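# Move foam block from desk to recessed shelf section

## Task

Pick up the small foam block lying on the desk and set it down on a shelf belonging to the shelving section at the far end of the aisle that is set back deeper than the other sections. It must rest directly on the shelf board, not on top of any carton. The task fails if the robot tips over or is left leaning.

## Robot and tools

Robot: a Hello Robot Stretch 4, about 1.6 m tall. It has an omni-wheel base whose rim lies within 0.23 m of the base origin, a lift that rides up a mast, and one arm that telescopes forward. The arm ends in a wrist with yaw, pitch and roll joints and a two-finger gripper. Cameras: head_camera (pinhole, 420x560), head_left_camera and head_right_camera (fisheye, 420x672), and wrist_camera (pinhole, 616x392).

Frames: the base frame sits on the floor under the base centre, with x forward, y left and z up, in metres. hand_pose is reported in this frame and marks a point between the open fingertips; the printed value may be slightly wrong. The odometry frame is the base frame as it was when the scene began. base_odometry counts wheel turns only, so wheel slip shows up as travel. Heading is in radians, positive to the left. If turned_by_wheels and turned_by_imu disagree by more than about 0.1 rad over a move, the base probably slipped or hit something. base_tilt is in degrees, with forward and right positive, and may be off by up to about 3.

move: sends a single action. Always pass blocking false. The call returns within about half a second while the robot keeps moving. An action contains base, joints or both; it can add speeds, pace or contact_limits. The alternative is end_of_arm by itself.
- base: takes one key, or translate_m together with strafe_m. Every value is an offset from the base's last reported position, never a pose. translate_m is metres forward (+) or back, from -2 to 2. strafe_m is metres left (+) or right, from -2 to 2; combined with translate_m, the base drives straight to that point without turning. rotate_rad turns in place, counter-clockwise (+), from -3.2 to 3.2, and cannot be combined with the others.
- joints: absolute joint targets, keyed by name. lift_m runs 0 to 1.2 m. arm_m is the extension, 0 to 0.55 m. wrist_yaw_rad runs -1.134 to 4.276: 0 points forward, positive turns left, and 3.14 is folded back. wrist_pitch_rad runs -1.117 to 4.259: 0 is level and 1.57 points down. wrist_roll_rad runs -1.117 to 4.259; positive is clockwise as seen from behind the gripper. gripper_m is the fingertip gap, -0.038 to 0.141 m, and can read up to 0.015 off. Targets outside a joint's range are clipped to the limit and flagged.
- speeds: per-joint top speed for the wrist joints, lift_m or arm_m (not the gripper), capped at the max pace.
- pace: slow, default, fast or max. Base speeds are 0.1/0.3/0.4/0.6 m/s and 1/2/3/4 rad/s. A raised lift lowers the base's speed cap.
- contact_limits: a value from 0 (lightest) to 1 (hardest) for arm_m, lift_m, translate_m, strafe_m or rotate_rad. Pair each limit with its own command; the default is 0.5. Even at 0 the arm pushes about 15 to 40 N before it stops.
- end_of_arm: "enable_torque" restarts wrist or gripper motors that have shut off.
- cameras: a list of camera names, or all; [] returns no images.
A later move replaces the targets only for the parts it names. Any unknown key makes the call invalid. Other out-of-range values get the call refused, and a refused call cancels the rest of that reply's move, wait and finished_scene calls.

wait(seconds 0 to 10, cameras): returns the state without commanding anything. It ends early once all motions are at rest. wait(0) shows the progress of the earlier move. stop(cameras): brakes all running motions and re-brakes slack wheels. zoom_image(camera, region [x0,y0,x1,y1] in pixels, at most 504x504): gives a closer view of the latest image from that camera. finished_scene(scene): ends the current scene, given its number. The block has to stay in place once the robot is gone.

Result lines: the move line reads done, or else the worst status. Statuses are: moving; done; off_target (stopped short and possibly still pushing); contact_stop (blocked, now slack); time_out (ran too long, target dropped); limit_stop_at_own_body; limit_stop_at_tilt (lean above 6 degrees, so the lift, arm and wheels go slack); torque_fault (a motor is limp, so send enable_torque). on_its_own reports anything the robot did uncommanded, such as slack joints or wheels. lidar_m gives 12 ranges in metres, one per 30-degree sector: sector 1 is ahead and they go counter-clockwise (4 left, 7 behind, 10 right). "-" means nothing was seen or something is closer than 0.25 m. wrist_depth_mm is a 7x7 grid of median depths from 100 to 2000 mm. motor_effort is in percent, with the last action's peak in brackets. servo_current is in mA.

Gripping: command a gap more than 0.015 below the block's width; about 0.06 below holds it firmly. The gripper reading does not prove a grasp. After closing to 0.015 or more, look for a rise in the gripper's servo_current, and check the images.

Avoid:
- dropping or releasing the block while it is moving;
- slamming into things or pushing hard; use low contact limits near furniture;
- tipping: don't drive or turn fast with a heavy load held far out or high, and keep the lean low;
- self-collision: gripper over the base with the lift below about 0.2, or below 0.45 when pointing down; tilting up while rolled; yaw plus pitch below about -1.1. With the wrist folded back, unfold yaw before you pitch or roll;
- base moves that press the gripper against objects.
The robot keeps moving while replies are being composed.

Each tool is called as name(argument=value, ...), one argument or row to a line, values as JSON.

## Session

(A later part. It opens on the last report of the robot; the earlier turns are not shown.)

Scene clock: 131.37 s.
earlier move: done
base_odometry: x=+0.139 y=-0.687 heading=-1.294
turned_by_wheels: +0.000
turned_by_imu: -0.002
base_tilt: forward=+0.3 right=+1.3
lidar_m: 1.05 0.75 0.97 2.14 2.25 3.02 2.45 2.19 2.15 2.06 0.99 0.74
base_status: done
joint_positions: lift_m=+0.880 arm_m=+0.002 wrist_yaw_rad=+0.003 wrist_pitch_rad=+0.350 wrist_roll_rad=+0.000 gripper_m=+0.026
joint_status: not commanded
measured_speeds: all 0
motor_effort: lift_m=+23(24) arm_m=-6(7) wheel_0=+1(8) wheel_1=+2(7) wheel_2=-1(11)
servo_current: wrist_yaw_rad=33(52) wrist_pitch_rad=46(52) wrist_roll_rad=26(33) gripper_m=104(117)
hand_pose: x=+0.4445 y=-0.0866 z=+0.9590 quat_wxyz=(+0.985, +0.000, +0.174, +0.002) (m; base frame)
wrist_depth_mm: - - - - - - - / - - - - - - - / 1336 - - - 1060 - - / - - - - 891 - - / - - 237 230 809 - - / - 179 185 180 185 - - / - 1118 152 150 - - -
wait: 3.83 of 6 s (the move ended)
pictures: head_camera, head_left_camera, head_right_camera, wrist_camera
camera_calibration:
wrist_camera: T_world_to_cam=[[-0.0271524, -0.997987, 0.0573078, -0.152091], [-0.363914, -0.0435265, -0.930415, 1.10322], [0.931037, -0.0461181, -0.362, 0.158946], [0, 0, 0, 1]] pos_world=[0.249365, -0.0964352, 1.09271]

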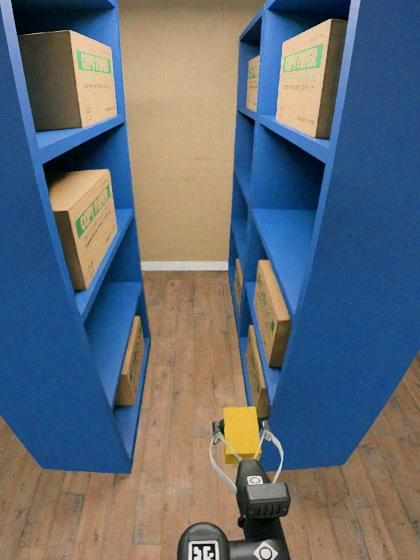

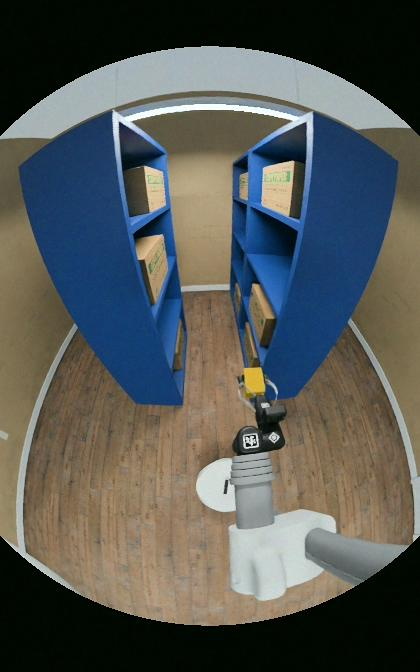

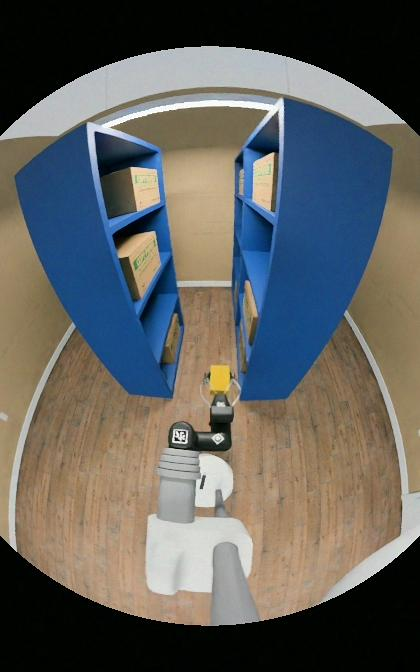

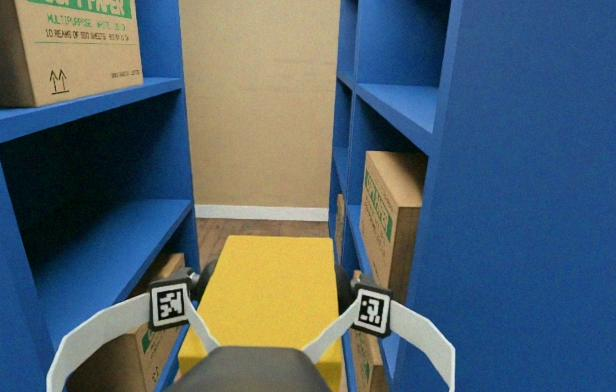

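move(
  blocking=false,
  base={"rotate_rad": 0.02},
  joints={"wrist_yaw_rad": 2.9},
  cameras=[],
)

wait(
  seconds=3,
  cameras=[],
)

move(
  blocking=false,
  base={"translate_m": 1.2},
  contact_limits={"translate_m": 0.25},
  cameras=[],
)

wait(
  seconds=6,
)

Scene clock: 206.67 s.
move: moving
base_odometry: x=+0.139 y=-0.687 heading=-1.274
turned_by_wheels: +0.020
turned_by_imu: +0.019
base_tilt: forward=+0.3 right=+1.4
lidar_m: 1.15 0.75 1.01 2.12 2.24 3.00 2.42 2.18 2.13 2.04 0.97 0.74
base_status: done
joint_positions: lift_m=+0.880 arm_m=+0.002 wrist_yaw_rad=+0.603 wrist_pitch_rad=+0.350 wrist_roll_rad=+0.000 gripper_m=+0.026
joint_status: wrist_yaw_rad moving
measured_speeds: translate_m=+0.000 strafe_m=+0.000 rotate_rad=+0.000 lift_m=+0.000 arm_m=+0.000 wrist_yaw_rad=+1.806 wrist_pitch_rad=+0.000 wrist_roll_rad=+0.000
motor_effort: lift_m=+23(23) arm_m=-6(6) wheel_0=-2(4) wheel_1=+0(4) wheel_2=-1(5)
servo_current: wrist_yaw_rad=78(137) wrist_pitch_rad=39(52) wrist_roll_rad=26(33) gripper_m=104(111)
hand_pose: x=+0.4461 y=+0.0815 z=+0.9590 quat_wxyz=(+0.940, -0.052, +0.166, +0.292) (m; base frame)
wrist_depth_mm: - - - - - - - / - - - - - - - / - - - 1576 - - 1863 / - - - - - - 1983 / - - 213 216 - - - / 1618 180 185 180 185 1756 1537 / 1336 1308 152 150 1366 1366 1255
pictures: none
No camera images: "cameras" was empty.

Scene clock: 208.40 s.
earlier move: done
base_odometry: x=+0.139 y=-0.687 heading=-1.274
turned_by_wheels: +0.000
turned_by_imu: +0.000
base_tilt: forward=+0.3 right=+1.4
lidar_m: 1.12 0.76 0.98 2.13 2.25 3.00 2.45 2.17 2.13 2.07 0.94 0.73
base_status: done
joint_positions: lift_m=+0.880 arm_m=+0.002 wrist_yaw_rad=+2.896 wrist_pitch_rad=+0.350 wrist_roll_rad=+0.000 gripper_m=+0.026
joint_status: all done
measured_speeds: all 0
motor_effort: lift_m=+23(23) arm_m=-6(6) wheel_0=-2(4) wheel_1=+0(4) wheel_2=-1(5)
servo_current: wrist_yaw_rad=46(137) wrist_pitch_rad=39(52) wrist_roll_rad=26(33) gripper_m=98(111)
hand_pose: x=-0.0682 y=+0.1505 z=+0.9590 quat_wxyz=(+0.120, -0.173, +0.021, +0.977) (m; base frame)
wrist_depth_mm: 231 - - - - - - / - - - - - - - / - - - - - - - / - - - - - - - / - - - 230 - - - / 1661 183 185 180 185 1756 1863 / 1336 1336 152 150 1366 1366 1464
wait: 1.73 of 3 s (the move ended)
pictures: none
No camera images: "cameras" was empty.

Scene clock: 208.90 s.
move: moving
base_odometry: x=+0.148 y=-0.718 heading=-1.274
turned_by_wheels: +0.000
turned_by_imu: +0.000
base_tilt: forward=+0.4 right=+1.5
lidar_m: 1.14 0.74 0.93 2.15 2.26 3.00 2.48 2.21 2.14 2.06 0.94 0.70
base_status: translate_m moving
joint_positions: lift_m=+0.880 arm_m=+0.002 wrist_yaw_rad=+2.897 wrist_pitch_rad=+0.350 wrist_roll_rad=+0.000 gripper_m=+0.026
joint_status: not commanded
measured_speeds: translate_m=+0.123 strafe_m=-0.001 rotate_rad=+0.002 lift_m=+0.000 arm_m=+0.000 wrist_yaw_rad=+0.000 wrist_pitch_rad=+0.000 wrist_roll_rad=+0.000
motor_effort: lift_m=+23(23) arm_m=-6(6) wheel_0=+7(7) wheel_1=+3(5) wheel_2=-8(9)
servo_current: wrist_yaw_rad=39(46) wrist_pitch_rad=39(46) wrist_roll_rad=26(33) gripper_m=104(117)
contact_limits: translate_m 0.25
hand_pose: x=-0.0683 y=+0.1505 z=+0.9590 quat_wxyz=(+0.120, -0.173, +0.021, +0.977) (m; base frame)
wrist_depth_mm: 229 - - - - - - / - - - - - - - / - - - - - - - / - - - - - - - / - - - 229 - - - / 1661 183 185 180 185 1756 1756 / 1336 1366 152 150 1366 1366 1499
pictures: none
No camera images: "cameras" was empty.

Scene clock: 213.87 s.
earlier move: done
base_odometry: x=+0.490 y=-1.834 heading=-1.274
turned_by_wheels: +0.000
turned_by_imu: -0.002
base_tilt: forward=+0.2 right=+1.4
lidar_m: 1.19 0.41 0.31 0.28 0.29 0.46 - 0.39 0.27 0.25 0.27 0.41
base_status: done
joint_positions: lift_m=+0.880 arm_m=+0.002 wrist_yaw_rad=+2.897 wrist_pitch_rad=+0.350 wrist_roll_rad=+0.000 gripper_m=+0.026
joint_status: not commanded
measured_speeds: all 0
motor_effort: lift_m=+23(24) arm_m=-6(6) wheel_0=+3(7) wheel_1=+1(8) wheel_2=+0(11)
servo_current: wrist_yaw_rad=33(52) wrist_pitch_rad=33(59) wrist_roll_rad=33(33) gripper_m=111(117)
contact_limits: translate_m 0.25
hand_pose: x=-0.0683 y=+0.1505 z=+0.9590 quat_wxyz=(+0.120, -0.173, +0.021, +0.977) (m; base frame)
wrist_depth_mm: 239 - - - - - - / - - - - - - - / - - - - 469 - - / - - - - - 306 - / - - - 226 - - 235 / 1618 183 185 179 184 - - / 1366 1366 151 150 - - -
wait: 4.97 of 6 s (the move ended)
pictures: head_camera, head_left_camera, head_right_camera, wrist_camera
camera_calibration:
wrist_camera: T_world_to_cam=[[0.271349, 0.960777, 0.0572399, -0.203741], [0.36346, -0.04722, -0.930412, 0.977145], [-0.891216, 0.273271, -0.362017, 0.474842], [0, 0, 0, 1]] pos_world=[0.123319, 0.11213, 1.09271]

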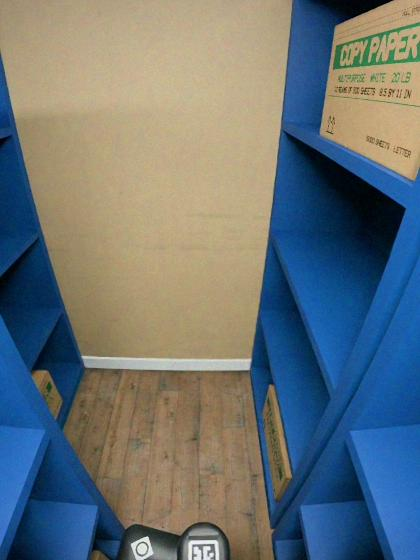

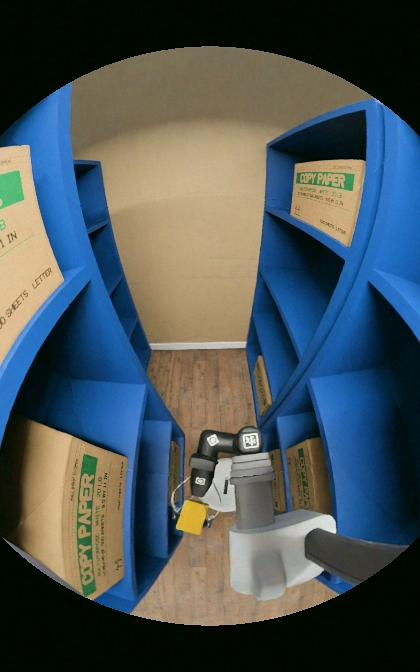

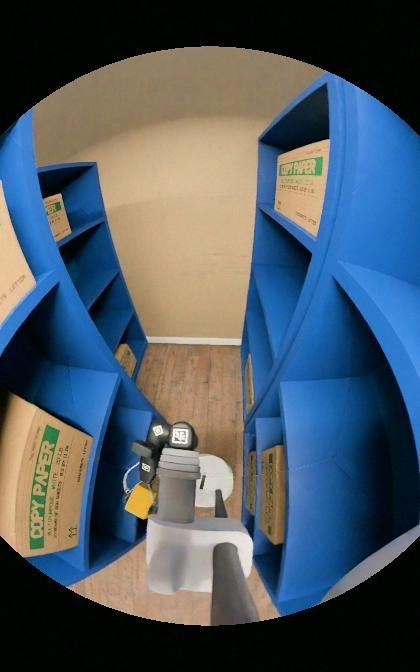

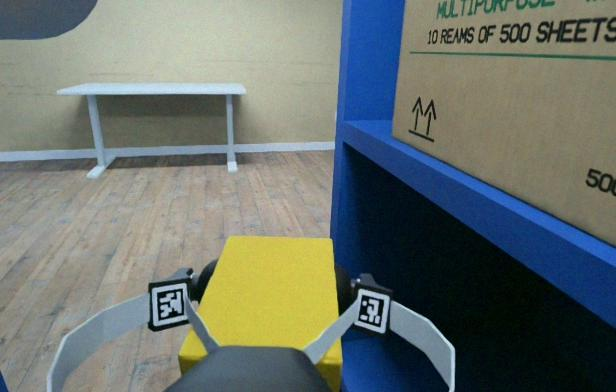

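move(
  blocking=false,
  base={"translate_m": 0.87},
  contact_limits={"translate_m": 0.25},
  cameras=[],
)

wait(
  seconds=5,
  cameras=["head_left_camera"],
)

Scene clock: 218.53 s.
move: moving
base_odometry: x=+0.499 y=-1.865 heading=-1.274
turned_by_wheels: +0.000
turned_by_imu: -0.001
base_tilt: forward=+0.4 right=+1.3
lidar_m: 1.20 0.42 0.30 0.29 0.31 0.47 - 0.38 0.28 0.26 0.27 0.40
base_status: translate_m moving
joint_positions: lift_m=+0.880 arm_m=+0.002 wrist_yaw_rad=+2.897 wrist_pitch_rad=+0.350 wrist_roll_rad=+0.000 gripper_m=+0.026
joint_status: not commanded
measured_speeds: translate_m=+0.126 strafe_m=+0.002 rotate_rad=-0.005 lift_m=+0.000 arm_m=+0.000 wrist_yaw_rad=+0.000 wrist_pitch_rad=+0.000 wrist_roll_rad=+0.000
motor_effort: lift_m=+23(23) arm_m=-6(6) wheel_0=+7(7) wheel_1=+3(6) wheel_2=-9(10)
servo_current: wrist_yaw_rad=46(46) wrist_pitch_rad=39(52) wrist_roll_rad=26(33) gripper_m=111(111)
contact_limits: translate_m 0.25
hand_pose: x=-0.0683 y=+0.1505 z=+0.9590 quat_wxyz=(+0.120, -0.173, +0.021, +0.977) (m; base frame)
wrist_depth_mm: 229 - - - - - - / - - - - - - - / - - - - 477 - - / - - - - - 312 - / - - - 226 - - 238 / 1661 183 185 180 184 - - / 1336 1366 152 150 - - -
pictures: none
No camera images: "cameras" was empty.

Scene clock: 222.43 s.
earlier move: done
base_odometry: x=+0.745 y=-2.666 heading=-1.274
turned_by_wheels: +0.000
turned_by_imu: -0.001
base_tilt: forward=+0.3 right=+1.5
lidar_m: 0.45 0.50 0.70 0.72 0.62 0.51 1.14 0.43 0.25 0.26 0.28 0.40
base_status: done
joint_positions: lift_m=+0.880 arm_m=+0.002 wrist_yaw_rad=+2.897 wrist_pitch_rad=+0.350 wrist_roll_rad=+0.000 gripper_m=+0.026
joint_status: not commanded
measured_speeds: all 0
motor_effort: lift_m=+23(24) arm_m=-6(6) wheel_0=+1(7) wheel_1=+0(7) wheel_2=+1(10)
servo_current: wrist_yaw_rad=39(46) wrist_pitch_rad=46(52) wrist_roll_rad=26(33) gripper_m=111(111)
contact_limits: translate_m 0.25
hand_pose: x=-0.0683 y=+0.1505 z=+0.9590 quat_wxyz=(+0.120, -0.173, +0.021, +0.977) (m; base frame)
wrist_depth_mm: 210 - - 1078 - - - / - - - 1098 - - 668 / 1078 - - 1464 - - 683 / 946 - - - - - 741 / 917 - - 215 - - - / 1060 179 185 179 185 - - / 946 1336 152 150 - - 759
wait: 3.90 of 5 s (the move ended)
pictures: head_left_camera

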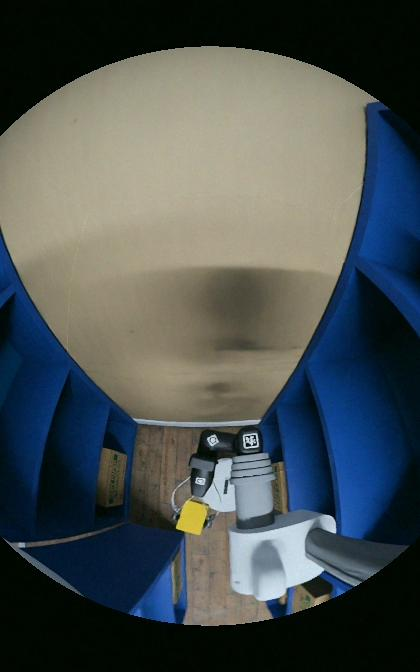

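move(
  blocking=false,
  base={"strafe_m": 0.1},
  cameras=[],
)

wait(
  seconds=2,
  cameras=[],
)

move(
  blocking=false,
  base={"rotate_rad": 1.59},
  contact_limits={"rotate_rad": 0.25},
  joints={"lift_m": 1.05},
  cameras=[],
)

wait(
  seconds=4,
)

Scene clock: 228.23 s.
move: moving
base_odometry: x=+0.780 y=-2.655 heading=-1.274
turned_by_wheels: +0.000
turned_by_imu: -0.001
base_tilt: forward=+0.4 right=+1.1
lidar_m: 0.48 0.53 0.73 0.70 0.59 0.49 1.15 0.45 0.30 0.31 0.33 0.50
base_status: strafe_m moving
joint_positions: lift_m=+0.880 arm_m=+0.002 wrist_yaw_rad=+2.897 wrist_pitch_rad=+0.350 wrist_roll_rad=+0.000 gripper_m=+0.026
joint_status: not commanded
measured_speeds: translate_m=-0.001 strafe_m=+0.142 rotate_rad=+0.008 lift_m=+0.000 arm_m=+0.000 wrist_yaw_rad=+0.000 wrist_pitch_rad=+0.000 wrist_roll_rad=+0.000
motor_effort: lift_m=+23(23) arm_m=-6(6) wheel_0=-9(10) wheel_1=+9(10) wheel_2=-1(2)
servo_current: wrist_yaw_rad=33(46) wrist_pitch_rad=39(46) wrist_roll_rad=33(33) gripper_m=98(111)
hand_pose: x=-0.0683 y=+0.1505 z=+0.9590 quat_wxyz=(+0.120, -0.173, +0.021, +0.977) (m; base frame)
wrist_depth_mm: 216 - - - - - - / - - - 878 - - 640 / - - - 1430 - - 676 / 991 - - - - - 723 / 960 - - 216 - - - / 1098 179 185 180 185 - - / 946 1308 151 150 - - 750
pictures: none
No camera images: "cameras" was empty.

Scene clock: 229.20 s.
earlier move: done
base_odometry: x=+0.840 y=-2.637 heading=-1.274
turned_by_wheels: +0.000
turned_by_imu: +0.000
base_tilt: forward=+0.5 right=+1.3
lidar_m: 0.49 0.52 0.65 0.64 0.58 0.47 0.87 0.55 0.38 0.35 0.39 0.50
base_status: done
joint_positions: lift_m=+0.880 arm_m=+0.002 wrist_yaw_rad=+2.897 wrist_pitch_rad=+0.350 wrist_roll_rad=+0.000 gripper_m=+0.026
joint_status: not commanded
measured_speeds: all 0
motor_effort: lift_m=+23(23) arm_m=-6(6) wheel_0=-2(10) wheel_1=+1(11) wheel_2=+0(2)
servo_current: wrist_yaw_rad=26(46) wrist_pitch_rad=52(52) wrist_roll_rad=26(33) gripper_m=104(111)
hand_pose: x=-0.0683 y=+0.1505 z=+0.9590 quat_wxyz=(+0.120, -0.173, +0.021, +0.977) (m; base frame)
wrist_depth_mm: 227 - - - - - - / - - - - - - - / - - - - - - - / 1078 - - - - 707 - / 1060 - - 216 - - - / 1160 182 186 180 185 - - / 1025 1336 152 150 - 732 750
wait: 0.97 of 2 s (the move ended)
pictures: none
No camera images: "cameras" was empty.

Scene clock: 229.70 s.
move: moving
base_odometry: x=+0.840 y=-2.637 heading=-1.018
turned_by_wheels: +0.256
turned_by_imu: +0.252
base_tilt: forward=+0.3 right=+1.3
lidar_m: 0.50 0.59 0.62 0.63 0.49 0.46 0.83 0.45 0.37 0.37 0.44 0.49
base_status: rotate_rad moving
joint_positions: lift_m=+0.919 arm_m=+0.002 wrist_yaw_rad=+2.897 wrist_pitch_rad=+0.350 wrist_roll_rad=+0.000 gripper_m=+0.026
joint_status: lift_m moving
measured_speeds: translate_m=+0.000 strafe_m=-0.001 rotate_rad=+0.975 lift_m=+0.148 arm_m=+0.000 wrist_yaw_rad=+0.000 wrist_pitch_rad=+0.000 wrist_roll_rad=+0.000
motor_effort: lift_m=+26(27) arm_m=-6(6) wheel_0=-8(8) wheel_1=-5(7) wheel_2=-8(8)
servo_current: wrist_yaw_rad=39(46) wrist_pitch_rad=52(52) wrist_roll_rad=33(33) gripper_m=111(111)
contact_limits: rotate_rad 0.25
hand_pose: x=-0.0683 y=+0.1505 z=+0.9981 quat_wxyz=(+0.120, -0.173, +0.021, +0.977) (m; base frame)
wrist_depth_mm: 221 - - - 484 480 492 / - - - - 500 508 508 / 1098 - - - - - - / 917 1205 - - - - - / 866 1160 - 226 - - - / 917 183 185 179 184 - - / 960 1308 152 150 - - -
pictures: none
No camera images: "cameras" was empty.

Scene clock: 231.30 s.
earlier move: done
base_odometry: x=+0.840 y=-2.637 heading=+0.316
turned_by_wheels: +1.334
turned_by_imu: +1.316
base_tilt: forward=+0.4 right=+1.4
lidar_m: 0.61 0.57 0.46 0.90 0.56 0.41 0.37 0.40 0.51 0.46 0.52 0.65
base_status: done
joint_positions: lift_m=+1.050 arm_m=+0.002 wrist_yaw_rad=+2.897 wrist_pitch_rad=+0.350 wrist_roll_rad=+0.000 gripper_m=+0.026
joint_status: all done
measured_speeds: all 0
motor_effort: lift_m=+24(27) arm_m=-6(6) wheel_0=-3(8) wheel_1=+1(7) wheel_2=+0(9)
servo_current: wrist_yaw_rad=39(46) wrist_pitch_rad=52(52) wrist_roll_rad=33(33) gripper_m=104(111)
contact_limits: rotate_rad 0.25
hand_pose: x=-0.0683 y=+0.1505 z=+1.1289 quat_wxyz=(+0.120, -0.173, +0.021, +0.977) (m; base frame)
wrist_depth_mm: 218 - - - 530 - - / - - - - - - - / - - - - 603 - - / - - - - 634 - - / 535 549 226 215 661 946 946 / - 178 185 180 185 831 866 / - - 152 150 - 878 931
wait: 1.60 of 4 s (the move ended)
pictures: head_camera, head_left_camera, head_right_camera, wrist_camera
camera_calibration:
wrist_camera: T_world_to_cam=[[0.271327, 0.960784, 0.0572301, -0.213457], [0.363428, -0.0472107, -0.930425, 1.13533], [-0.891236, 0.273248, -0.361985, 0.536349], [0, 0, 0, 1]] pos_world=[0.123319, 0.11213, 1.26271]

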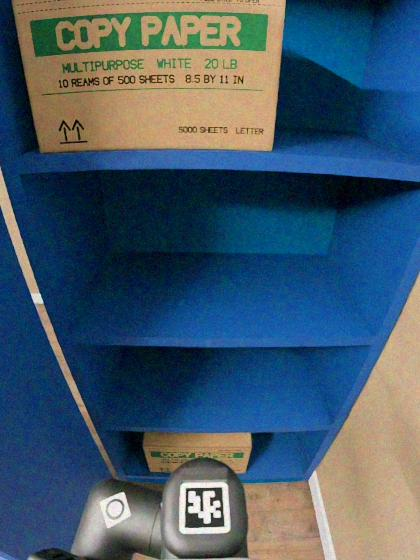

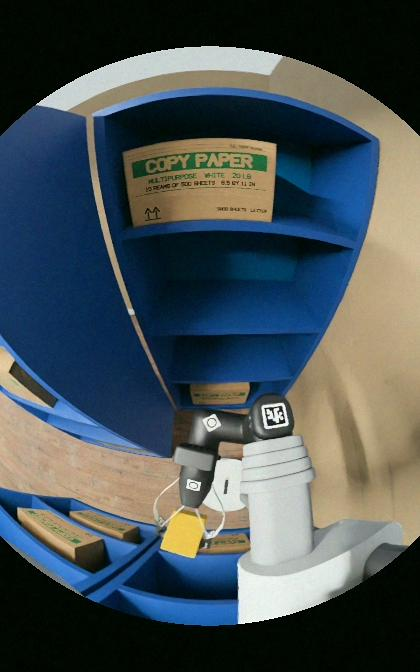

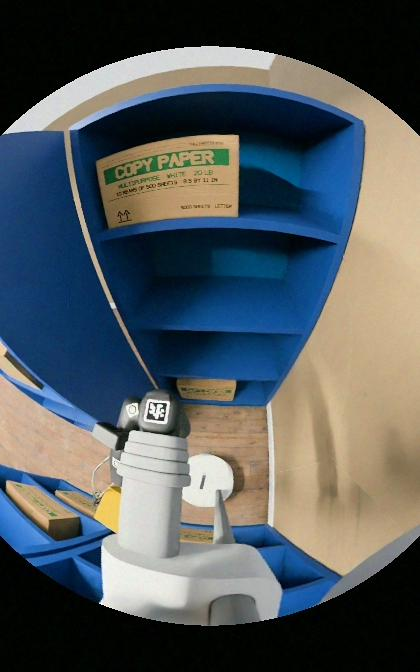

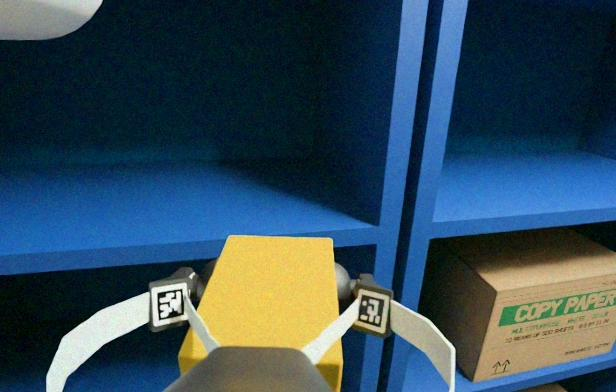

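move(
  blocking=false,
  base={"strafe_m": -0.06},
  cameras=[],
)

wait(
  seconds=2,
  cameras=[],
)

move(
  blocking=false,
  joints={"wrist_yaw_rad": 0},
  cameras=[],
)

wait(
  seconds=3,
  cameras=["head_camera","wrist_camera"],
)

Scene clock: 242.77 s.
move: moving
base_odometry: x=+0.851 y=-2.672 heading=+0.316
turned_by_wheels: +0.000
turned_by_imu: -0.001
base_tilt: forward=+0.3 right=+1.4
lidar_m: 0.62 0.64 0.47 0.87 0.56 0.41 0.37 0.41 0.47 0.44 0.46 0.64
base_status: strafe_m moving
joint_positions: lift_m=+1.050 arm_m=+0.002 wrist_yaw_rad=+2.897 wrist_pitch_rad=+0.350 wrist_roll_rad=+0.000 gripper_m=+0.026
joint_status: not commanded
measured_speeds: translate_m=+0.000 strafe_m=-0.127 rotate_rad=+0.002 lift_m=+0.000 arm_m=+0.000 wrist_yaw_rad=+0.000 wrist_pitch_rad=+0.000 wrist_roll_rad=+0.000
motor_effort: lift_m=+24(24) arm_m=-6(6) wheel_0=+7(10) wheel_1=-6(9) wheel_2=-1(2)
servo_current: wrist_yaw_rad=39(46) wrist_pitch_rad=39(59) wrist_roll_rad=33(33) gripper_m=104(111)
hand_pose: x=-0.0683 y=+0.1505 z=+1.1289 quat_wxyz=(+0.120, -0.173, +0.021, +0.977) (m; base frame)
wrist_depth_mm: 211 - - - - - - / - - - - - - - / - - - - 609 - - / - - - - - - - / 530 549 225 216 676 946 960 / 991 178 185 179 185 878 866 / - - 152 150 750 891 931
pictures: none
No camera images: "cameras" was empty.

Scene clock: 243.47 s.
earlier move: done
base_odometry: x=+0.859 y=-2.694 heading=+0.316
turned_by_wheels: +0.000
turned_by_imu: +0.000
base_tilt: forward=+0.4 right=+1.3
lidar_m: 0.63 0.66 0.52 0.87 0.55 0.40 0.38 0.44 0.45 0.42 0.45 0.64
base_status: done
joint_positions: lift_m=+1.050 arm_m=+0.002 wrist_yaw_rad=+2.897 wrist_pitch_rad=+0.350 wrist_roll_rad=+0.000 gripper_m=+0.026
joint_status: not commanded
measured_speeds: all 0
motor_effort: lift_m=+24(24) arm_m=-6(6) wheel_0=+0(10) wheel_1=+1(9) wheel_2=+1(2)
servo_current: wrist_yaw_rad=39(46) wrist_pitch_rad=46(59) wrist_roll_rad=26(33) gripper_m=111(111)
hand_pose: x=-0.0683 y=+0.1505 z=+1.1289 quat_wxyz=(+0.120, -0.173, +0.021, +0.977) (m; base frame)
wrist_depth_mm: 216 - - - - 554 - / - - - - - - - / - - - - - - - / - - - - - 654 - / 544 549 226 216 676 946 960 / 991 178 185 180 185 878 866 / 891 - 152 150 768 878 917
wait: 0.70 of 2 s (the move ended)
pictures: none
No camera images: "cameras" was empty.

Scene clock: 243.97 s.
move: moving
base_odometry: x=+0.859 y=-2.694 heading=+0.316
turned_by_wheels: +0.000
turned_by_imu: +0.000
base_tilt: forward=+0.3 right=+1.4
lidar_m: 0.62 0.66 0.51 0.88 0.56 0.43 0.37 0.43 0.45 0.42 0.43 0.65
base_status: not commanded
joint_positions: lift_m=+1.050 arm_m=+0.002 wrist_yaw_rad=+2.297 wrist_pitch_rad=+0.350 wrist_roll_rad=+0.000 gripper_m=+0.026
joint_status: wrist_yaw_rad moving
measured_speeds: translate_m=+0.000 strafe_m=+0.000 rotate_rad=+0.000 lift_m=+0.000 arm_m=+0.000 wrist_yaw_rad=-1.802 wrist_pitch_rad=+0.000 wrist_roll_rad=+0.000
motor_effort: lift_m=+24(24) arm_m=-6(6) wheel_0=+0(1) wheel_1=+1(1) wheel_2=+1(1)
servo_current: wrist_yaw_rad=78(124) wrist_pitch_rad=46(52) wrist_roll_rad=33(33) gripper_m=104(111)
hand_pose: x=+0.0588 y=+0.2606 z=+1.1289 quat_wxyz=(+0.404, -0.159, +0.071, +0.898) (m; base frame)
wrist_depth_mm: - - - - - - - / - - - - - - - / - - 699 - - - - / - - 741 1205 1229 - - / 539 - 214 229 1281 - - / - 178 185 180 185 - - / - - 152 150 1618 1618 1708
pictures: none
No camera images: "cameras" was empty.

Scene clock: 245.70 s.
earlier move: done
base_odometry: x=+0.859 y=-2.694 heading=+0.316
turned_by_wheels: +0.000
turned_by_imu: +0.000
base_tilt: forward=+0.3 right=+1.3
lidar_m: 0.61 0.66 0.50 0.87 0.56 0.42 0.38 0.41 0.45 0.41 0.46 0.63
base_status: not commanded
joint_positions: lift_m=+1.050 arm_m=+0.002 wrist_yaw_rad=+0.004 wrist_pitch_rad=+0.350 wrist_roll_rad=+0.000 gripper_m=+0.026
joint_status: all done
measured_speeds: all 0
motor_effort: lift_m=+24(24) arm_m=-6(6) wheel_0=+0(1) wheel_1=+1(1) wheel_2=+1(1)
servo_current: wrist_yaw_rad=33(124) wrist_pitch_rad=52(52) wrist_roll_rad=26(33) gripper_m=98(111)
hand_pose: x=+0.4445 y=-0.0865 z=+1.1289 quat_wxyz=(+0.985, +0.000, +0.174, +0.002) (m; base frame)
wrist_depth_mm: - 798 788 788 778 768 466 / - - - - - 809 466 / - - - - - - 462 / - - - - - - 462 / - - 214 216 - - 477 / - 178 185 180 185 - 496 / - - 151 150 - - 517
wait: 1.73 of 3 s (the move ended)
pictures: head_camera, wrist_camera
camera_calibration:
wrist_camera: T_world_to_cam=[[-0.026744, -0.998001, 0.0572578, -0.161774], [-0.363899, -0.0436286, -0.930416, 1.26139], [0.931054, -0.045719, -0.362005, 0.220531], [0, 0, 0, 1]] pos_world=[0.249365, -0.0963359, 1.26271]

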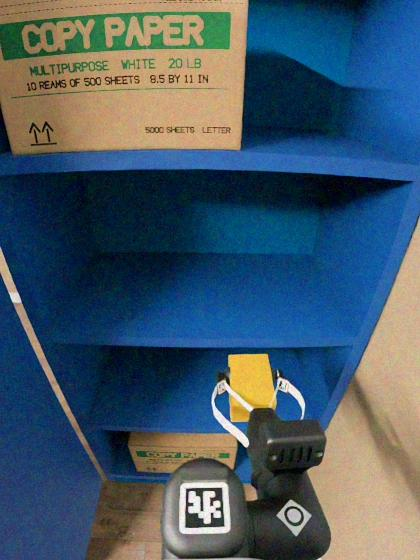

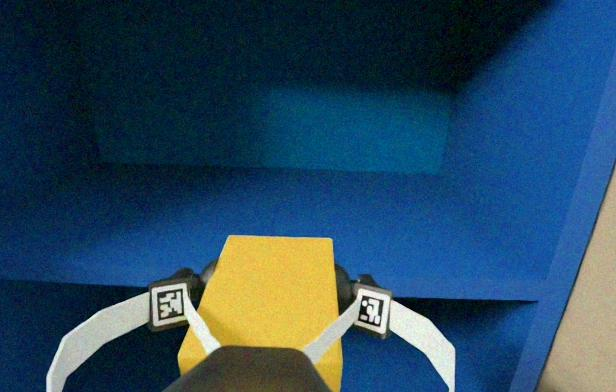

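move(
  joints={"arm_m":0.345},
  blocking=false,
  cameras=[],
)

wait(
  seconds=3,
  cameras=["head_camera","wrist_camera"],
)

Scene clock: 258.30 s.
move: moving
base_odometry: x=+0.859 y=-2.694 heading=+0.316
turned_by_wheels: +0.000
turned_by_imu: -0.001
base_tilt: forward=+0.3 right=+1.3
lidar_m: 0.62 0.65 0.51 0.83 0.57 0.41 0.38 0.42 0.43 0.42 0.43 0.65
base_status: not commanded
joint_positions: lift_m=+1.050 arm_m=+0.054 wrist_yaw_rad=+0.003 wrist_pitch_rad=+0.350 wrist_roll_rad=+0.000 gripper_m=+0.026
joint_status: arm_m moving
measured_speeds: translate_m=+0.000 strafe_m=+0.000 rotate_rad=+0.000 lift_m=+0.000 arm_m=+0.198 wrist_yaw_rad=+0.000 wrist_pitch_rad=+0.000 wrist_roll_rad=+0.000
motor_effort: lift_m=+24(24) arm_m=+6(9) wheel_0=+0(1) wheel_1=+1(1) wheel_2=+1(1)
servo_current: wrist_yaw_rad=33(46) wrist_pitch_rad=46(46) wrist_roll_rad=26(33) gripper_m=104(111)
hand_pose: x=+0.4965 y=-0.0865 z=+1.1289 quat_wxyz=(+0.985, +0.000, +0.174, +0.002) (m; base frame)
wrist_depth_mm: - 759 759 750 759 741 462 / - 788 788 788 788 788 462 / - - - - - - 462 / - - - - - - 455 / - - 213 216 - - 455 / 442 182 185 180 188 452 452 / - - 152 150 - - 488
pictures: none
No camera images: "cameras" was empty.

Scene clock: 259.93 s.
earlier move: done
base_odometry: x=+0.859 y=-2.694 heading=+0.316
turned_by_wheels: +0.000
turned_by_imu: +0.000
base_tilt: forward=+0.3 right=+1.3
lidar_m: 0.61 0.64 0.52 0.89 0.57 0.40 0.39 0.43 0.44 0.42 0.44 0.63
base_status: not commanded
joint_positions: lift_m=+1.050 arm_m=+0.345 wrist_yaw_rad=+0.003 wrist_pitch_rad=+0.350 wrist_roll_rad=+0.000 gripper_m=+0.026
joint_status: all done
measured_speeds: all 0
motor_effort: lift_m=+24(24) arm_m=+7(10) wheel_0=+0(1) wheel_1=+1(1) wheel_2=+1(1)
servo_current: wrist_yaw_rad=33(46) wrist_pitch_rad=46(52) wrist_roll_rad=26(39) gripper_m=111(111)
hand_pose: x=+0.7868 y=-0.0865 z=+1.1289 quat_wxyz=(+0.985, +0.000, +0.174, +0.002) (m; base frame)
wrist_depth_mm: 492 484 480 480 473 473 466 / 512 508 508 508 504 500 484 / 544 539 535 530 530 525 484 / 574 569 564 564 564 559 480 / - - 214 229 - 574 477 / 397 184 185 180 188 424 424 / 325 329 152 150 330 330 359
wait: 1.63 of 3 s (the move ended)
pictures: head_camera, wrist_camera
camera_calibration:
wrist_camera: T_world_to_cam=[[-0.0269302, -0.997992, 0.0573293, -0.152599], [-0.363907, -0.0436274, -0.930413, 1.38595], [0.931046, -0.0459188, -0.362001, -0.0981877], [0, 0, 0, 1]] pos_world=[0.591665, -0.0963356, 1.26271]

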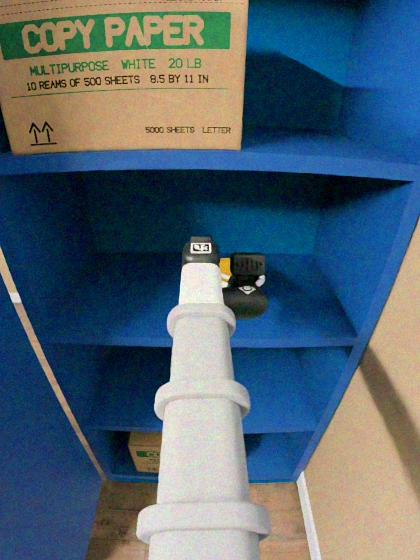

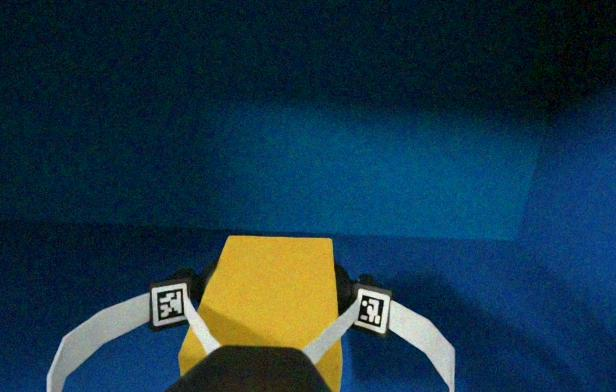

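move(
  joints={"lift_m":0.98},
  pace="slow",
  contact_limits={"lift_m":0.15},
  blocking=false,
  cameras=[],
)

wait(
  seconds=3,
  cameras=["wrist_camera"],
)

move(
  joints={"lift_m":0.957},
  speeds={"lift_m":0.04},
  contact_limits={"lift_m":0.1},
  blocking=false,
  cameras=[],
)

wait(
  seconds=3,
  cameras=["wrist_camera"],
)

move(
  joints={"lift_m":0.949},
  speeds={"lift_m":0.03},
  contact_limits={"lift_m":0.0},
  blocking=false,
  cameras=[],
)

wait(
  seconds=2,
  cameras=["wrist_camera"],
)

Scene clock: 269.33 s.
move: moving
base_odometry: x=+0.859 y=-2.694 heading=+0.316
turned_by_wheels: +0.000
turned_by_imu: -0.001
base_tilt: forward=+0.5 right=+1.3
lidar_m: 0.62 0.67 0.48 0.87 0.55 0.40 0.39 0.38 0.44 0.41 0.45 0.63
base_status: not commanded
joint_positions: lift_m=+1.024 arm_m=+0.345 wrist_yaw_rad=+0.003 wrist_pitch_rad=+0.350 wrist_roll_rad=+0.000 gripper_m=+0.026
joint_status: lift_m moving
measured_speeds: translate_m=+0.000 strafe_m=+0.000 rotate_rad=+0.000 lift_m=-0.099 arm_m=+0.000 wrist_yaw_rad=+0.000 wrist_pitch_rad=+0.000 wrist_roll_rad=+0.000
motor_effort: lift_m=+14(23) arm_m=+6(7) wheel_0=+0(0) wheel_1=+1(1) wheel_2=+1(1)
servo_current: wrist_yaw_rad=39(46) wrist_pitch_rad=26(59) wrist_roll_rad=20(26) gripper_m=104(117)
contact_limits: lift_m 0.15
hand_pose: x=+0.7868 y=-0.0865 z=+1.1036 quat_wxyz=(+0.985, +0.000, +0.174, +0.002) (m; base frame)
wrist_depth_mm: 488 484 480 480 477 473 466 / 512 508 508 504 500 500 484 / 544 539 535 535 530 525 480 / 580 580 569 564 564 554 480 / 436 439 214 216 - - 452 / 359 183 185 180 188 387 389 / 296 300 152 150 310 301 327
pictures: none
No camera images: "cameras" was empty.

Scene clock: 270.30 s.
earlier move: done
base_odometry: x=+0.859 y=-2.694 heading=+0.316
turned_by_wheels: +0.000
turned_by_imu: +0.000
base_tilt: forward=+0.2 right=+1.2
lidar_m: 0.61 0.65 0.50 0.85 0.55 0.39 0.39 0.43 0.43 0.39 0.46 0.64
base_status: not commanded
joint_positions: lift_m=+0.980 arm_m=+0.345 wrist_yaw_rad=+0.003 wrist_pitch_rad=+0.350 wrist_roll_rad=+0.000 gripper_m=+0.026
joint_status: all done
measured_speeds: all 0
motor_effort: lift_m=+14(23) arm_m=+7(7) wheel_0=+0(1) wheel_1=+1(1) wheel_2=+1(1)
servo_current: wrist_yaw_rad=39(46) wrist_pitch_rad=46(59) wrist_roll_rad=26(33) gripper_m=98(117)
contact_limits: lift_m 0.15
hand_pose: x=+0.7868 y=-0.0865 z=+1.0597 quat_wxyz=(+0.985, +0.000, +0.174, +0.002) (m; base frame)
wrist_depth_mm: 492 484 480 480 477 473 466 / 512 508 508 508 504 500 488 / 539 539 539 535 525 521 484 / 564 559 559 554 554 554 480 / 373 379 364 229 399 402 407 / 293 183 185 180 187 314 317 / 240 244 152 150 253 245 264
wait: 0.97 of 3 s (the move ended)
pictures: wrist_camera
camera_calibration:
wrist_camera: T_world_to_cam=[[-0.0269302, -0.997992, 0.0573293, -0.148632], [-0.363907, -0.0436274, -0.930413, 1.32157], [0.931046, -0.0459188, -0.362001, -0.123238], [0, 0, 0, 1]] pos_world=[0.591665, -0.0963356, 1.19351]

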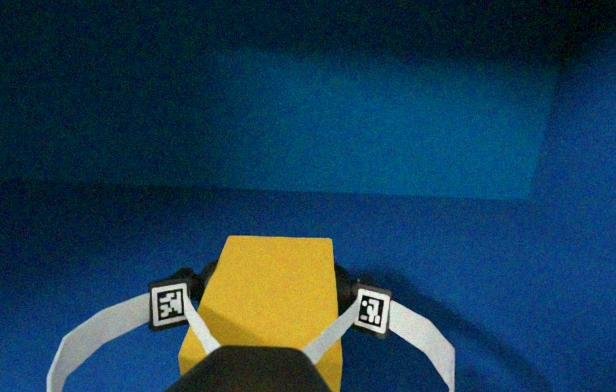

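Scene clock: 270.80 s.
move: moving
base_odometry: x=+0.859 y=-2.694 heading=+0.316
turned_by_wheels: +0.000
turned_by_imu: +0.000
base_tilt: forward=+0.4 right=+1.5
lidar_m: 0.62 0.66 0.51 0.87 0.55 0.41 0.38 0.39 0.44 0.38 0.44 0.62
base_status: not commanded
joint_positions: lift_m=+0.963 arm_m=+0.345 wrist_yaw_rad=+0.003 wrist_pitch_rad=+0.350 wrist_roll_rad=+0.000 gripper_m=+0.026
joint_status: lift_m moving
measured_speeds: translate_m=+0.000 strafe_m=+0.000 rotate_rad=+0.000 lift_m=-0.040 arm_m=+0.000 wrist_yaw_rad=+0.000 wrist_pitch_rad=+0.000 wrist_roll_rad=+0.000
motor_effort: lift_m=+14(15) arm_m=+6(7) wheel_0=+0(1) wheel_1=+1(1) wheel_2=+1(1)
servo_current: wrist_yaw_rad=46(46) wrist_pitch_rad=46(52) wrist_roll_rad=26(33) gripper_m=111(111)
contact_limits: lift_m 0.1
hand_pose: x=+0.7868 y=-0.0865 z=+1.0419 quat_wxyz=(+0.985, +0.000, +0.174, +0.002) (m; base frame)
wrist_depth_mm: 484 484 480 477 477 469 466 / 512 512 508 504 504 496 484 / 539 539 535 535 530 525 484 / 436 445 459 462 549 544 455 / 343 349 336 238 368 373 377 / 270 182 185 180 190 287 289 / 221 224 152 150 232 226 244
pictures: none
No camera images: "cameras" was empty.

Scene clock: 271.30 s.
earlier move: done
base_odometry: x=+0.859 y=-2.694 heading=+0.316
turned_by_wheels: +0.000
turned_by_imu: +0.000
base_tilt: forward=+0.4 right=+1.4
lidar_m: 0.62 0.66 0.49 0.89 0.55 0.40 0.39 0.40 0.44 0.40 0.45 0.66
base_status: not commanded
joint_positions: lift_m=+0.957 arm_m=+0.345 wrist_yaw_rad=+0.003 wrist_pitch_rad=+0.350 wrist_roll_rad=+0.000 gripper_m=+0.026
joint_status: all done
measured_speeds: all 0
motor_effort: lift_m=+14(16) arm_m=+7(7) wheel_0=+0(1) wheel_1=+1(1) wheel_2=+1(1)
servo_current: wrist_yaw_rad=46(46) wrist_pitch_rad=33(52) wrist_roll_rad=26(33) gripper_m=104(111)
contact_limits: lift_m 0.1
hand_pose: x=+0.7869 y=-0.0865 z=+1.0367 quat_wxyz=(+0.985, +0.000, +0.174, +0.002) (m; base frame)
wrist_depth_mm: 488 484 480 480 477 473 469 / 517 508 504 504 504 504 484 / 544 539 539 535 530 525 484 / 421 430 439 445 459 462 459 / 329 334 324 238 353 357 359 / 260 183 185 180 187 277 277 / 213 215 152 150 223 224 234
wait: 0.50 of 3 s (the move ended)
pictures: wrist_camera
camera_calibration:
wrist_camera: T_world_to_cam=[[-0.0269302, -0.997992, 0.0573293, -0.147313], [-0.363907, -0.0436274, -0.930413, 1.30017], [0.931046, -0.0459188, -0.362001, -0.131564], [0, 0, 0, 1]] pos_world=[0.591665, -0.0963356, 1.17051]

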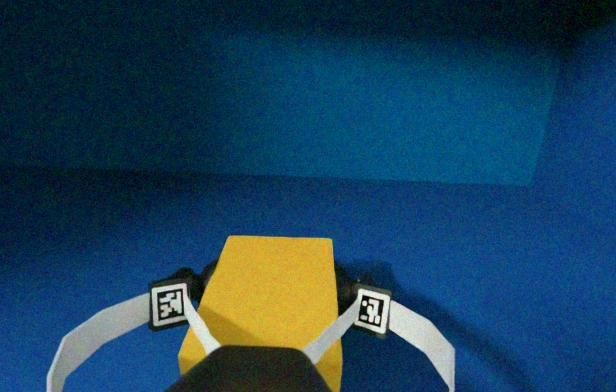

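Scene clock: 271.80 s.
move: moving
base_odometry: x=+0.859 y=-2.694 heading=+0.316
turned_by_wheels: +0.000
turned_by_imu: +0.000
base_tilt: forward=+0.4 right=+1.3
lidar_m: 0.62 0.66 0.50 0.88 0.55 0.41 0.39 0.39 0.44 0.41 0.45 0.65
base_status: not commanded
joint_positions: lift_m=+0.949 arm_m=+0.345 wrist_yaw_rad=+0.003 wrist_pitch_rad=+0.350 wrist_roll_rad=+0.000 gripper_m=+0.026
joint_status: lift_m moving
measured_speeds: all 0
motor_effort: lift_m=+13(16) arm_m=+7(7) wheel_0=+0(1) wheel_1=+1(1) wheel_2=+1(1)
servo_current: wrist_yaw_rad=39(46) wrist_pitch_rad=39(52) wrist_roll_rad=26(33) gripper_m=104(117)
contact_limits: lift_m 0
hand_pose: x=+0.7869 y=-0.0865 z=+1.0287 quat_wxyz=(+0.985, +0.000, +0.174, +0.002) (m; base frame)
wrist_depth_mm: 492 480 477 480 477 469 462 / 512 512 508 504 500 496 488 / 544 539 539 535 530 525 488 / 404 413 418 430 436 445 455 / 319 322 309 238 338 342 347 / 247 184 185 179 189 265 266 / 204 207 152 150 214 215 224
pictures: none
No camera images: "cameras" was empty.

Scene clock: 271.97 s.
earlier move: done
base_odometry: x=+0.859 y=-2.694 heading=+0.316
turned_by_wheels: +0.000
turned_by_imu: +0.000
base_tilt: forward=+0.4 right=+1.5
lidar_m: 0.63 0.65 0.51 0.89 0.55 0.41 0.39 0.39 0.45 0.40 0.45 0.64
base_status: not commanded
joint_positions: lift_m=+0.949 arm_m=+0.345 wrist_yaw_rad=+0.003 wrist_pitch_rad=+0.350 wrist_roll_rad=+0.000 gripper_m=+0.026
joint_status: all done
measured_speeds: all 0
motor_effort: lift_m=+14(16) arm_m=+7(7) wheel_0=+0(1) wheel_1=+1(1) wheel_2=+1(1)
servo_current: wrist_yaw_rad=33(46) wrist_pitch_rad=39(52) wrist_roll_rad=33(33) gripper_m=111(117)
contact_limits: lift_m 0
hand_pose: x=+0.7869 y=-0.0865 z=+1.0287 quat_wxyz=(+0.985, +0.000, +0.174, +0.002) (m; base frame)
wrist_depth_mm: 492 488 480 480 473 469 462 / 512 508 508 508 504 496 484 / 539 539 539 535 525 525 484 / 402 410 421 433 439 445 459 / 317 322 309 239 338 343 345 / 248 185 185 179 189 265 266 / 203 207 151 150 214 216 224
wait: 0.17 of 2 s (the move ended)
pictures: wrist_camera
camera_calibration:
wrist_camera: T_world_to_cam=[[-0.0269302, -0.997992, 0.0573293, -0.146855], [-0.363907, -0.0436274, -0.930413, 1.29272], [0.931046, -0.0459188, -0.362001, -0.13446], [0, 0, 0, 1]] pos_world=[0.591665, -0.0963356, 1.16251]

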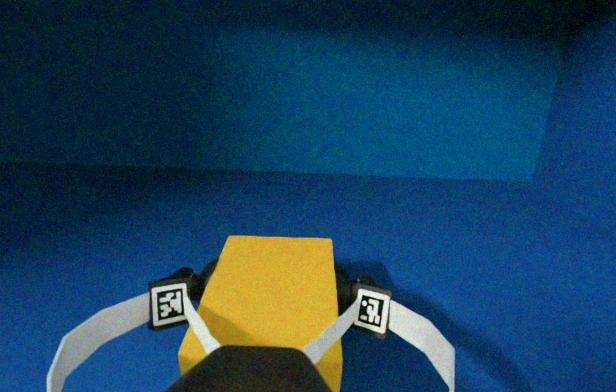

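move(
  joints={"lift_m":0.943},
  speeds={"lift_m":0.03},
  contact_limits={"lift_m":0.0},
  blocking=false,
  cameras=[],
)

wait(
  seconds=2,
  cameras=["wrist_camera"],
)

Scene clock: 278.47 s.
move: moving
base_odometry: x=+0.859 y=-2.694 heading=+0.316
turned_by_wheels: +0.000
turned_by_imu: -0.001
base_tilt: forward=+0.4 right=+1.4
lidar_m: 0.60 0.66 0.51 0.90 0.56 0.39 0.39 0.39 0.44 0.42 0.45 0.64
base_status: not commanded
joint_positions: lift_m=+0.944 arm_m=+0.345 wrist_yaw_rad=+0.003 wrist_pitch_rad=+0.350 wrist_roll_rad=+0.000 gripper_m=+0.026
joint_status: lift_m moving
measured_speeds: all 0
motor_effort: lift_m=+12(14) arm_m=+7(7) wheel_0=+1(1) wheel_1=+1(1) wheel_2=+1(1)
servo_current: wrist_yaw_rad=39(46) wrist_pitch_rad=46(52) wrist_roll_rad=33(33) gripper_m=91(111)
contact_limits: lift_m 0
hand_pose: x=+0.7869 y=-0.0865 z=+1.0228 quat_wxyz=(+0.985, +0.000, +0.174, +0.002) (m; base frame)
wrist_depth_mm: 492 484 484 480 477 473 466 / 512 504 512 504 500 500 484 / 539 535 535 530 530 530 480 / 413 418 424 439 445 455 455 / 319 324 239 240 340 343 347 / 247 184 177 178 189 265 265 / 202 206 151 150 205 213 223
pictures: none
No camera images: "cameras" was empty.

Scene clock: 278.57 s.
earlier move: done
base_odometry: x=+0.859 y=-2.694 heading=+0.316
turned_by_wheels: +0.000
turned_by_imu: +0.000
base_tilt: forward=+0.4 right=+1.5
lidar_m: 0.60 0.67 0.51 0.85 0.56 0.42 0.38 0.41 0.44 0.41 0.45 0.63
base_status: not commanded
joint_positions: lift_m=+0.944 arm_m=+0.345 wrist_yaw_rad=+0.003 wrist_pitch_rad=+0.350 wrist_roll_rad=+0.000 gripper_m=+0.026
joint_status: all done
measured_speeds: all 0
motor_effort: lift_m=+13(14) arm_m=+7(7) wheel_0=+0(1) wheel_1=+1(1) wheel_2=+1(1)
servo_current: wrist_yaw_rad=33(46) wrist_pitch_rad=33(52) wrist_roll_rad=26(33) gripper_m=98(111)
contact_limits: lift_m 0
hand_pose: x=+0.7869 y=-0.0865 z=+1.0228 quat_wxyz=(+0.985, +0.000, +0.174, +0.002) (m; base frame)
wrist_depth_mm: 492 480 480 480 477 477 469 / 508 508 508 504 500 500 484 / 539 539 539 535 530 525 480 / 410 418 427 436 445 455 455 / 319 325 238 240 340 343 347 / 246 184 182 178 189 264 266 / 202 205 152 151 205 214 222
wait: 0.10 of 2 s (the move ended)
pictures: wrist_camera
camera_calibration:
wrist_camera: T_world_to_cam=[[-0.0269302, -0.997992, 0.0573293, -0.146516], [-0.363907, -0.0436274, -0.930413, 1.28723], [0.931046, -0.0459188, -0.362001, -0.136596], [0, 0, 0, 1]] pos_world=[0.591665, -0.0963356, 1.15661]

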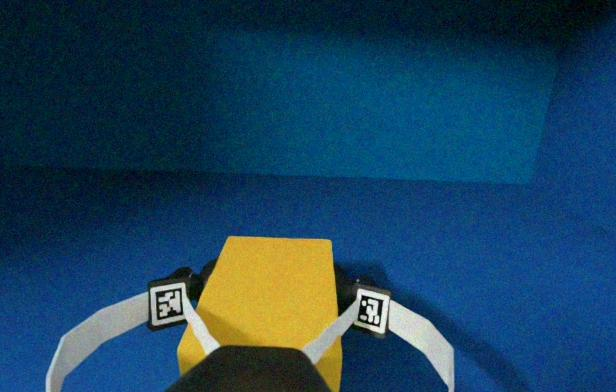

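move(
  joints={"gripper_m":0.12},
  blocking=false,
  cameras=[],
)

wait(
  seconds=3,
  cameras=[],
)

move(
  joints={"gripper_m":0.138},
  blocking=false,
  cameras=[],
)

wait(
  seconds=2,
  cameras=["wrist_camera"],
)

Scene clock: 284.67 s.
move: moving
base_odometry: x=+0.859 y=-2.694 heading=+0.316
turned_by_wheels: +0.000
turned_by_imu: -0.001
base_tilt: forward=+0.4 right=+1.4
lidar_m: 0.63 0.65 0.50 0.86 0.56 0.42 0.37 0.39 0.44 0.41 0.45 0.64
base_status: not commanded
joint_positions: lift_m=+0.944 arm_m=+0.345 wrist_yaw_rad=+0.003 wrist_pitch_rad=+0.350 wrist_roll_rad=+0.000 gripper_m=+0.046
joint_status: gripper_m moving
measured_speeds: all 0
motor_effort: lift_m=+13(13) arm_m=+6(7) wheel_0=+1(1) wheel_1=+1(1) wheel_2=+1(1)
servo_current: wrist_yaw_rad=33(46) wrist_pitch_rad=39(46) wrist_roll_rad=26(33) gripper_m=72(91)
contact_limits: lift_m 0
hand_pose: x=+0.7869 y=-0.0865 z=+1.0228 quat_wxyz=(+0.985, +0.000, +0.174, +0.002) (m; base frame)
wrist_depth_mm: 484 484 480 480 480 477 469 / 508 508 504 504 504 504 473 / 535 535 539 530 530 530 477 / 418 424 430 439 449 455 459 / 320 327 314 244 343 345 349 / 250 186 178 181 193 265 267 / 204 200 156 153 206 223 224
pictures: none
No camera images: "cameras" was empty.

Scene clock: 285.97 s.
earlier move: done
base_odometry: x=+0.859 y=-2.694 heading=+0.316
turned_by_wheels: +0.000
turned_by_imu: +0.000
base_tilt: forward=+0.3 right=+1.4
lidar_m: 0.60 0.65 0.50 0.85 0.56 0.39 0.39 0.39 0.45 0.42 0.44 0.64
base_status: not commanded
joint_positions: lift_m=+0.944 arm_m=+0.345 wrist_yaw_rad=+0.003 wrist_pitch_rad=+0.349 wrist_roll_rad=+0.000 gripper_m=+0.120
joint_status: all done
measured_speeds: all 0
motor_effort: lift_m=+13(13) arm_m=+6(7) wheel_0=+0(1) wheel_1=+1(1) wheel_2=+1(1)
servo_current: wrist_yaw_rad=39(46) wrist_pitch_rad=39(52) wrist_roll_rad=26(33) gripper_m=52(104)
contact_limits: lift_m 0
hand_pose: x=+0.7869 y=-0.0867 z=+1.0232 quat_wxyz=(+0.985, +0.000, +0.173, +0.001) (m; base frame)
wrist_depth_mm: 488 484 480 480 477 480 469 / 504 508 504 504 504 504 469 / 535 530 535 535 530 535 466 / 427 433 442 449 459 549 442 / 325 332 319 251 349 351 355 / 253 198 181 183 198 270 270 / 215 203 160 161 216 217 226
wait: 1.30 of 3 s (the move ended)
pictures: none
No camera images: "cameras" was empty.

Scene clock: 286.47 s.
move: moving
base_odometry: x=+0.859 y=-2.694 heading=+0.316
turned_by_wheels: +0.000
turned_by_imu: +0.000
base_tilt: forward=+0.3 right=+1.5
lidar_m: 0.62 0.64 0.50 0.88 0.57 0.38 0.38 0.39 0.44 0.41 0.45 0.66
base_status: not commanded
joint_positions: lift_m=+0.944 arm_m=+0.345 wrist_yaw_rad=+0.003 wrist_pitch_rad=+0.349 wrist_roll_rad=+0.000 gripper_m=+0.133
joint_status: gripper_m moving
measured_speeds: all 0
motor_effort: lift_m=+13(13) arm_m=+7(7) wheel_0=+0(0) wheel_1=+1(1) wheel_2=+1(1)
servo_current: wrist_yaw_rad=39(46) wrist_pitch_rad=46(46) wrist_roll_rad=33(33) gripper_m=46(104)
contact_limits: lift_m 0
hand_pose: x=+0.7869 y=-0.0867 z=+1.0232 quat_wxyz=(+0.985, +0.000, +0.173, +0.001) (m; base frame)
wrist_depth_mm: 488 480 480 484 480 477 469 / 504 508 508 504 508 504 466 / 535 535 535 530 535 530 466 / 424 433 442 449 455 544 439 / 329 332 319 251 347 349 355 / 253 222 181 190 198 270 270 / 215 203 160 133 216 217 226
pictures: none
No camera images: "cameras" was empty.

Scene clock: 287.03 s.
earlier move: done
base_odometry: x=+0.859 y=-2.694 heading=+0.316
turned_by_wheels: +0.000
turned_by_imu: +0.000
base_tilt: forward=+0.3 right=+1.4
lidar_m: 0.63 0.65 0.51 0.87 0.56 0.39 0.38 0.41 0.43 0.41 0.45 0.63
base_status: not commanded
joint_positions: lift_m=+0.944 arm_m=+0.345 wrist_yaw_rad=+0.003 wrist_pitch_rad=+0.349 wrist_roll_rad=+0.000 gripper_m=+0.138
joint_status: all done
measured_speeds: all 0
motor_effort: lift_m=+13(13) arm_m=+7(7) wheel_0=+0(0) wheel_1=+1(1) wheel_2=+1(1)
servo_current: wrist_yaw_rad=33(46) wrist_pitch_rad=46(52) wrist_roll_rad=33(39) gripper_m=52(104)
contact_limits: lift_m 0
hand_pose: x=+0.7869 y=-0.0867 z=+1.0232 quat_wxyz=(+0.985, +0.000, +0.173, +0.001) (m; base frame)
wrist_depth_mm: 484 480 480 480 477 480 469 / 508 508 508 504 504 504 466 / 535 530 535 539 530 530 469 / 427 433 439 452 459 544 442 / 327 332 319 250 349 351 355 / 253 222 181 190 198 268 271 / 214 204 160 132 216 217 227
wait: 0.57 of 2 s (the move ended)
pictures: wrist_camera
camera_calibration:
wrist_camera: T_world_to_cam=[[-0.0277674, -0.997973, 0.0572674, -0.146054], [-0.362635, -0.0433299, -0.930923, 1.28715], [0.931517, -0.0466165, -0.360697, -0.138328], [0, 0, 0, 1]] pos_world=[0.591566, -0.0964343, 1.15671]

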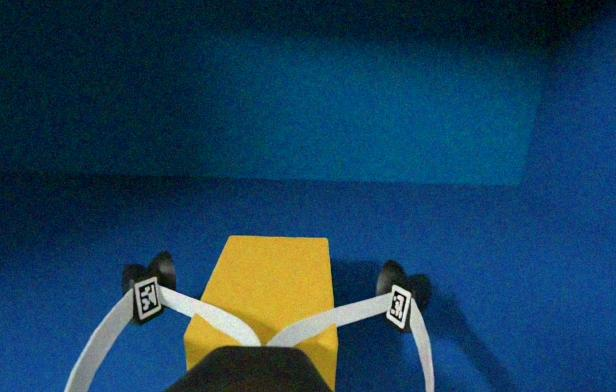

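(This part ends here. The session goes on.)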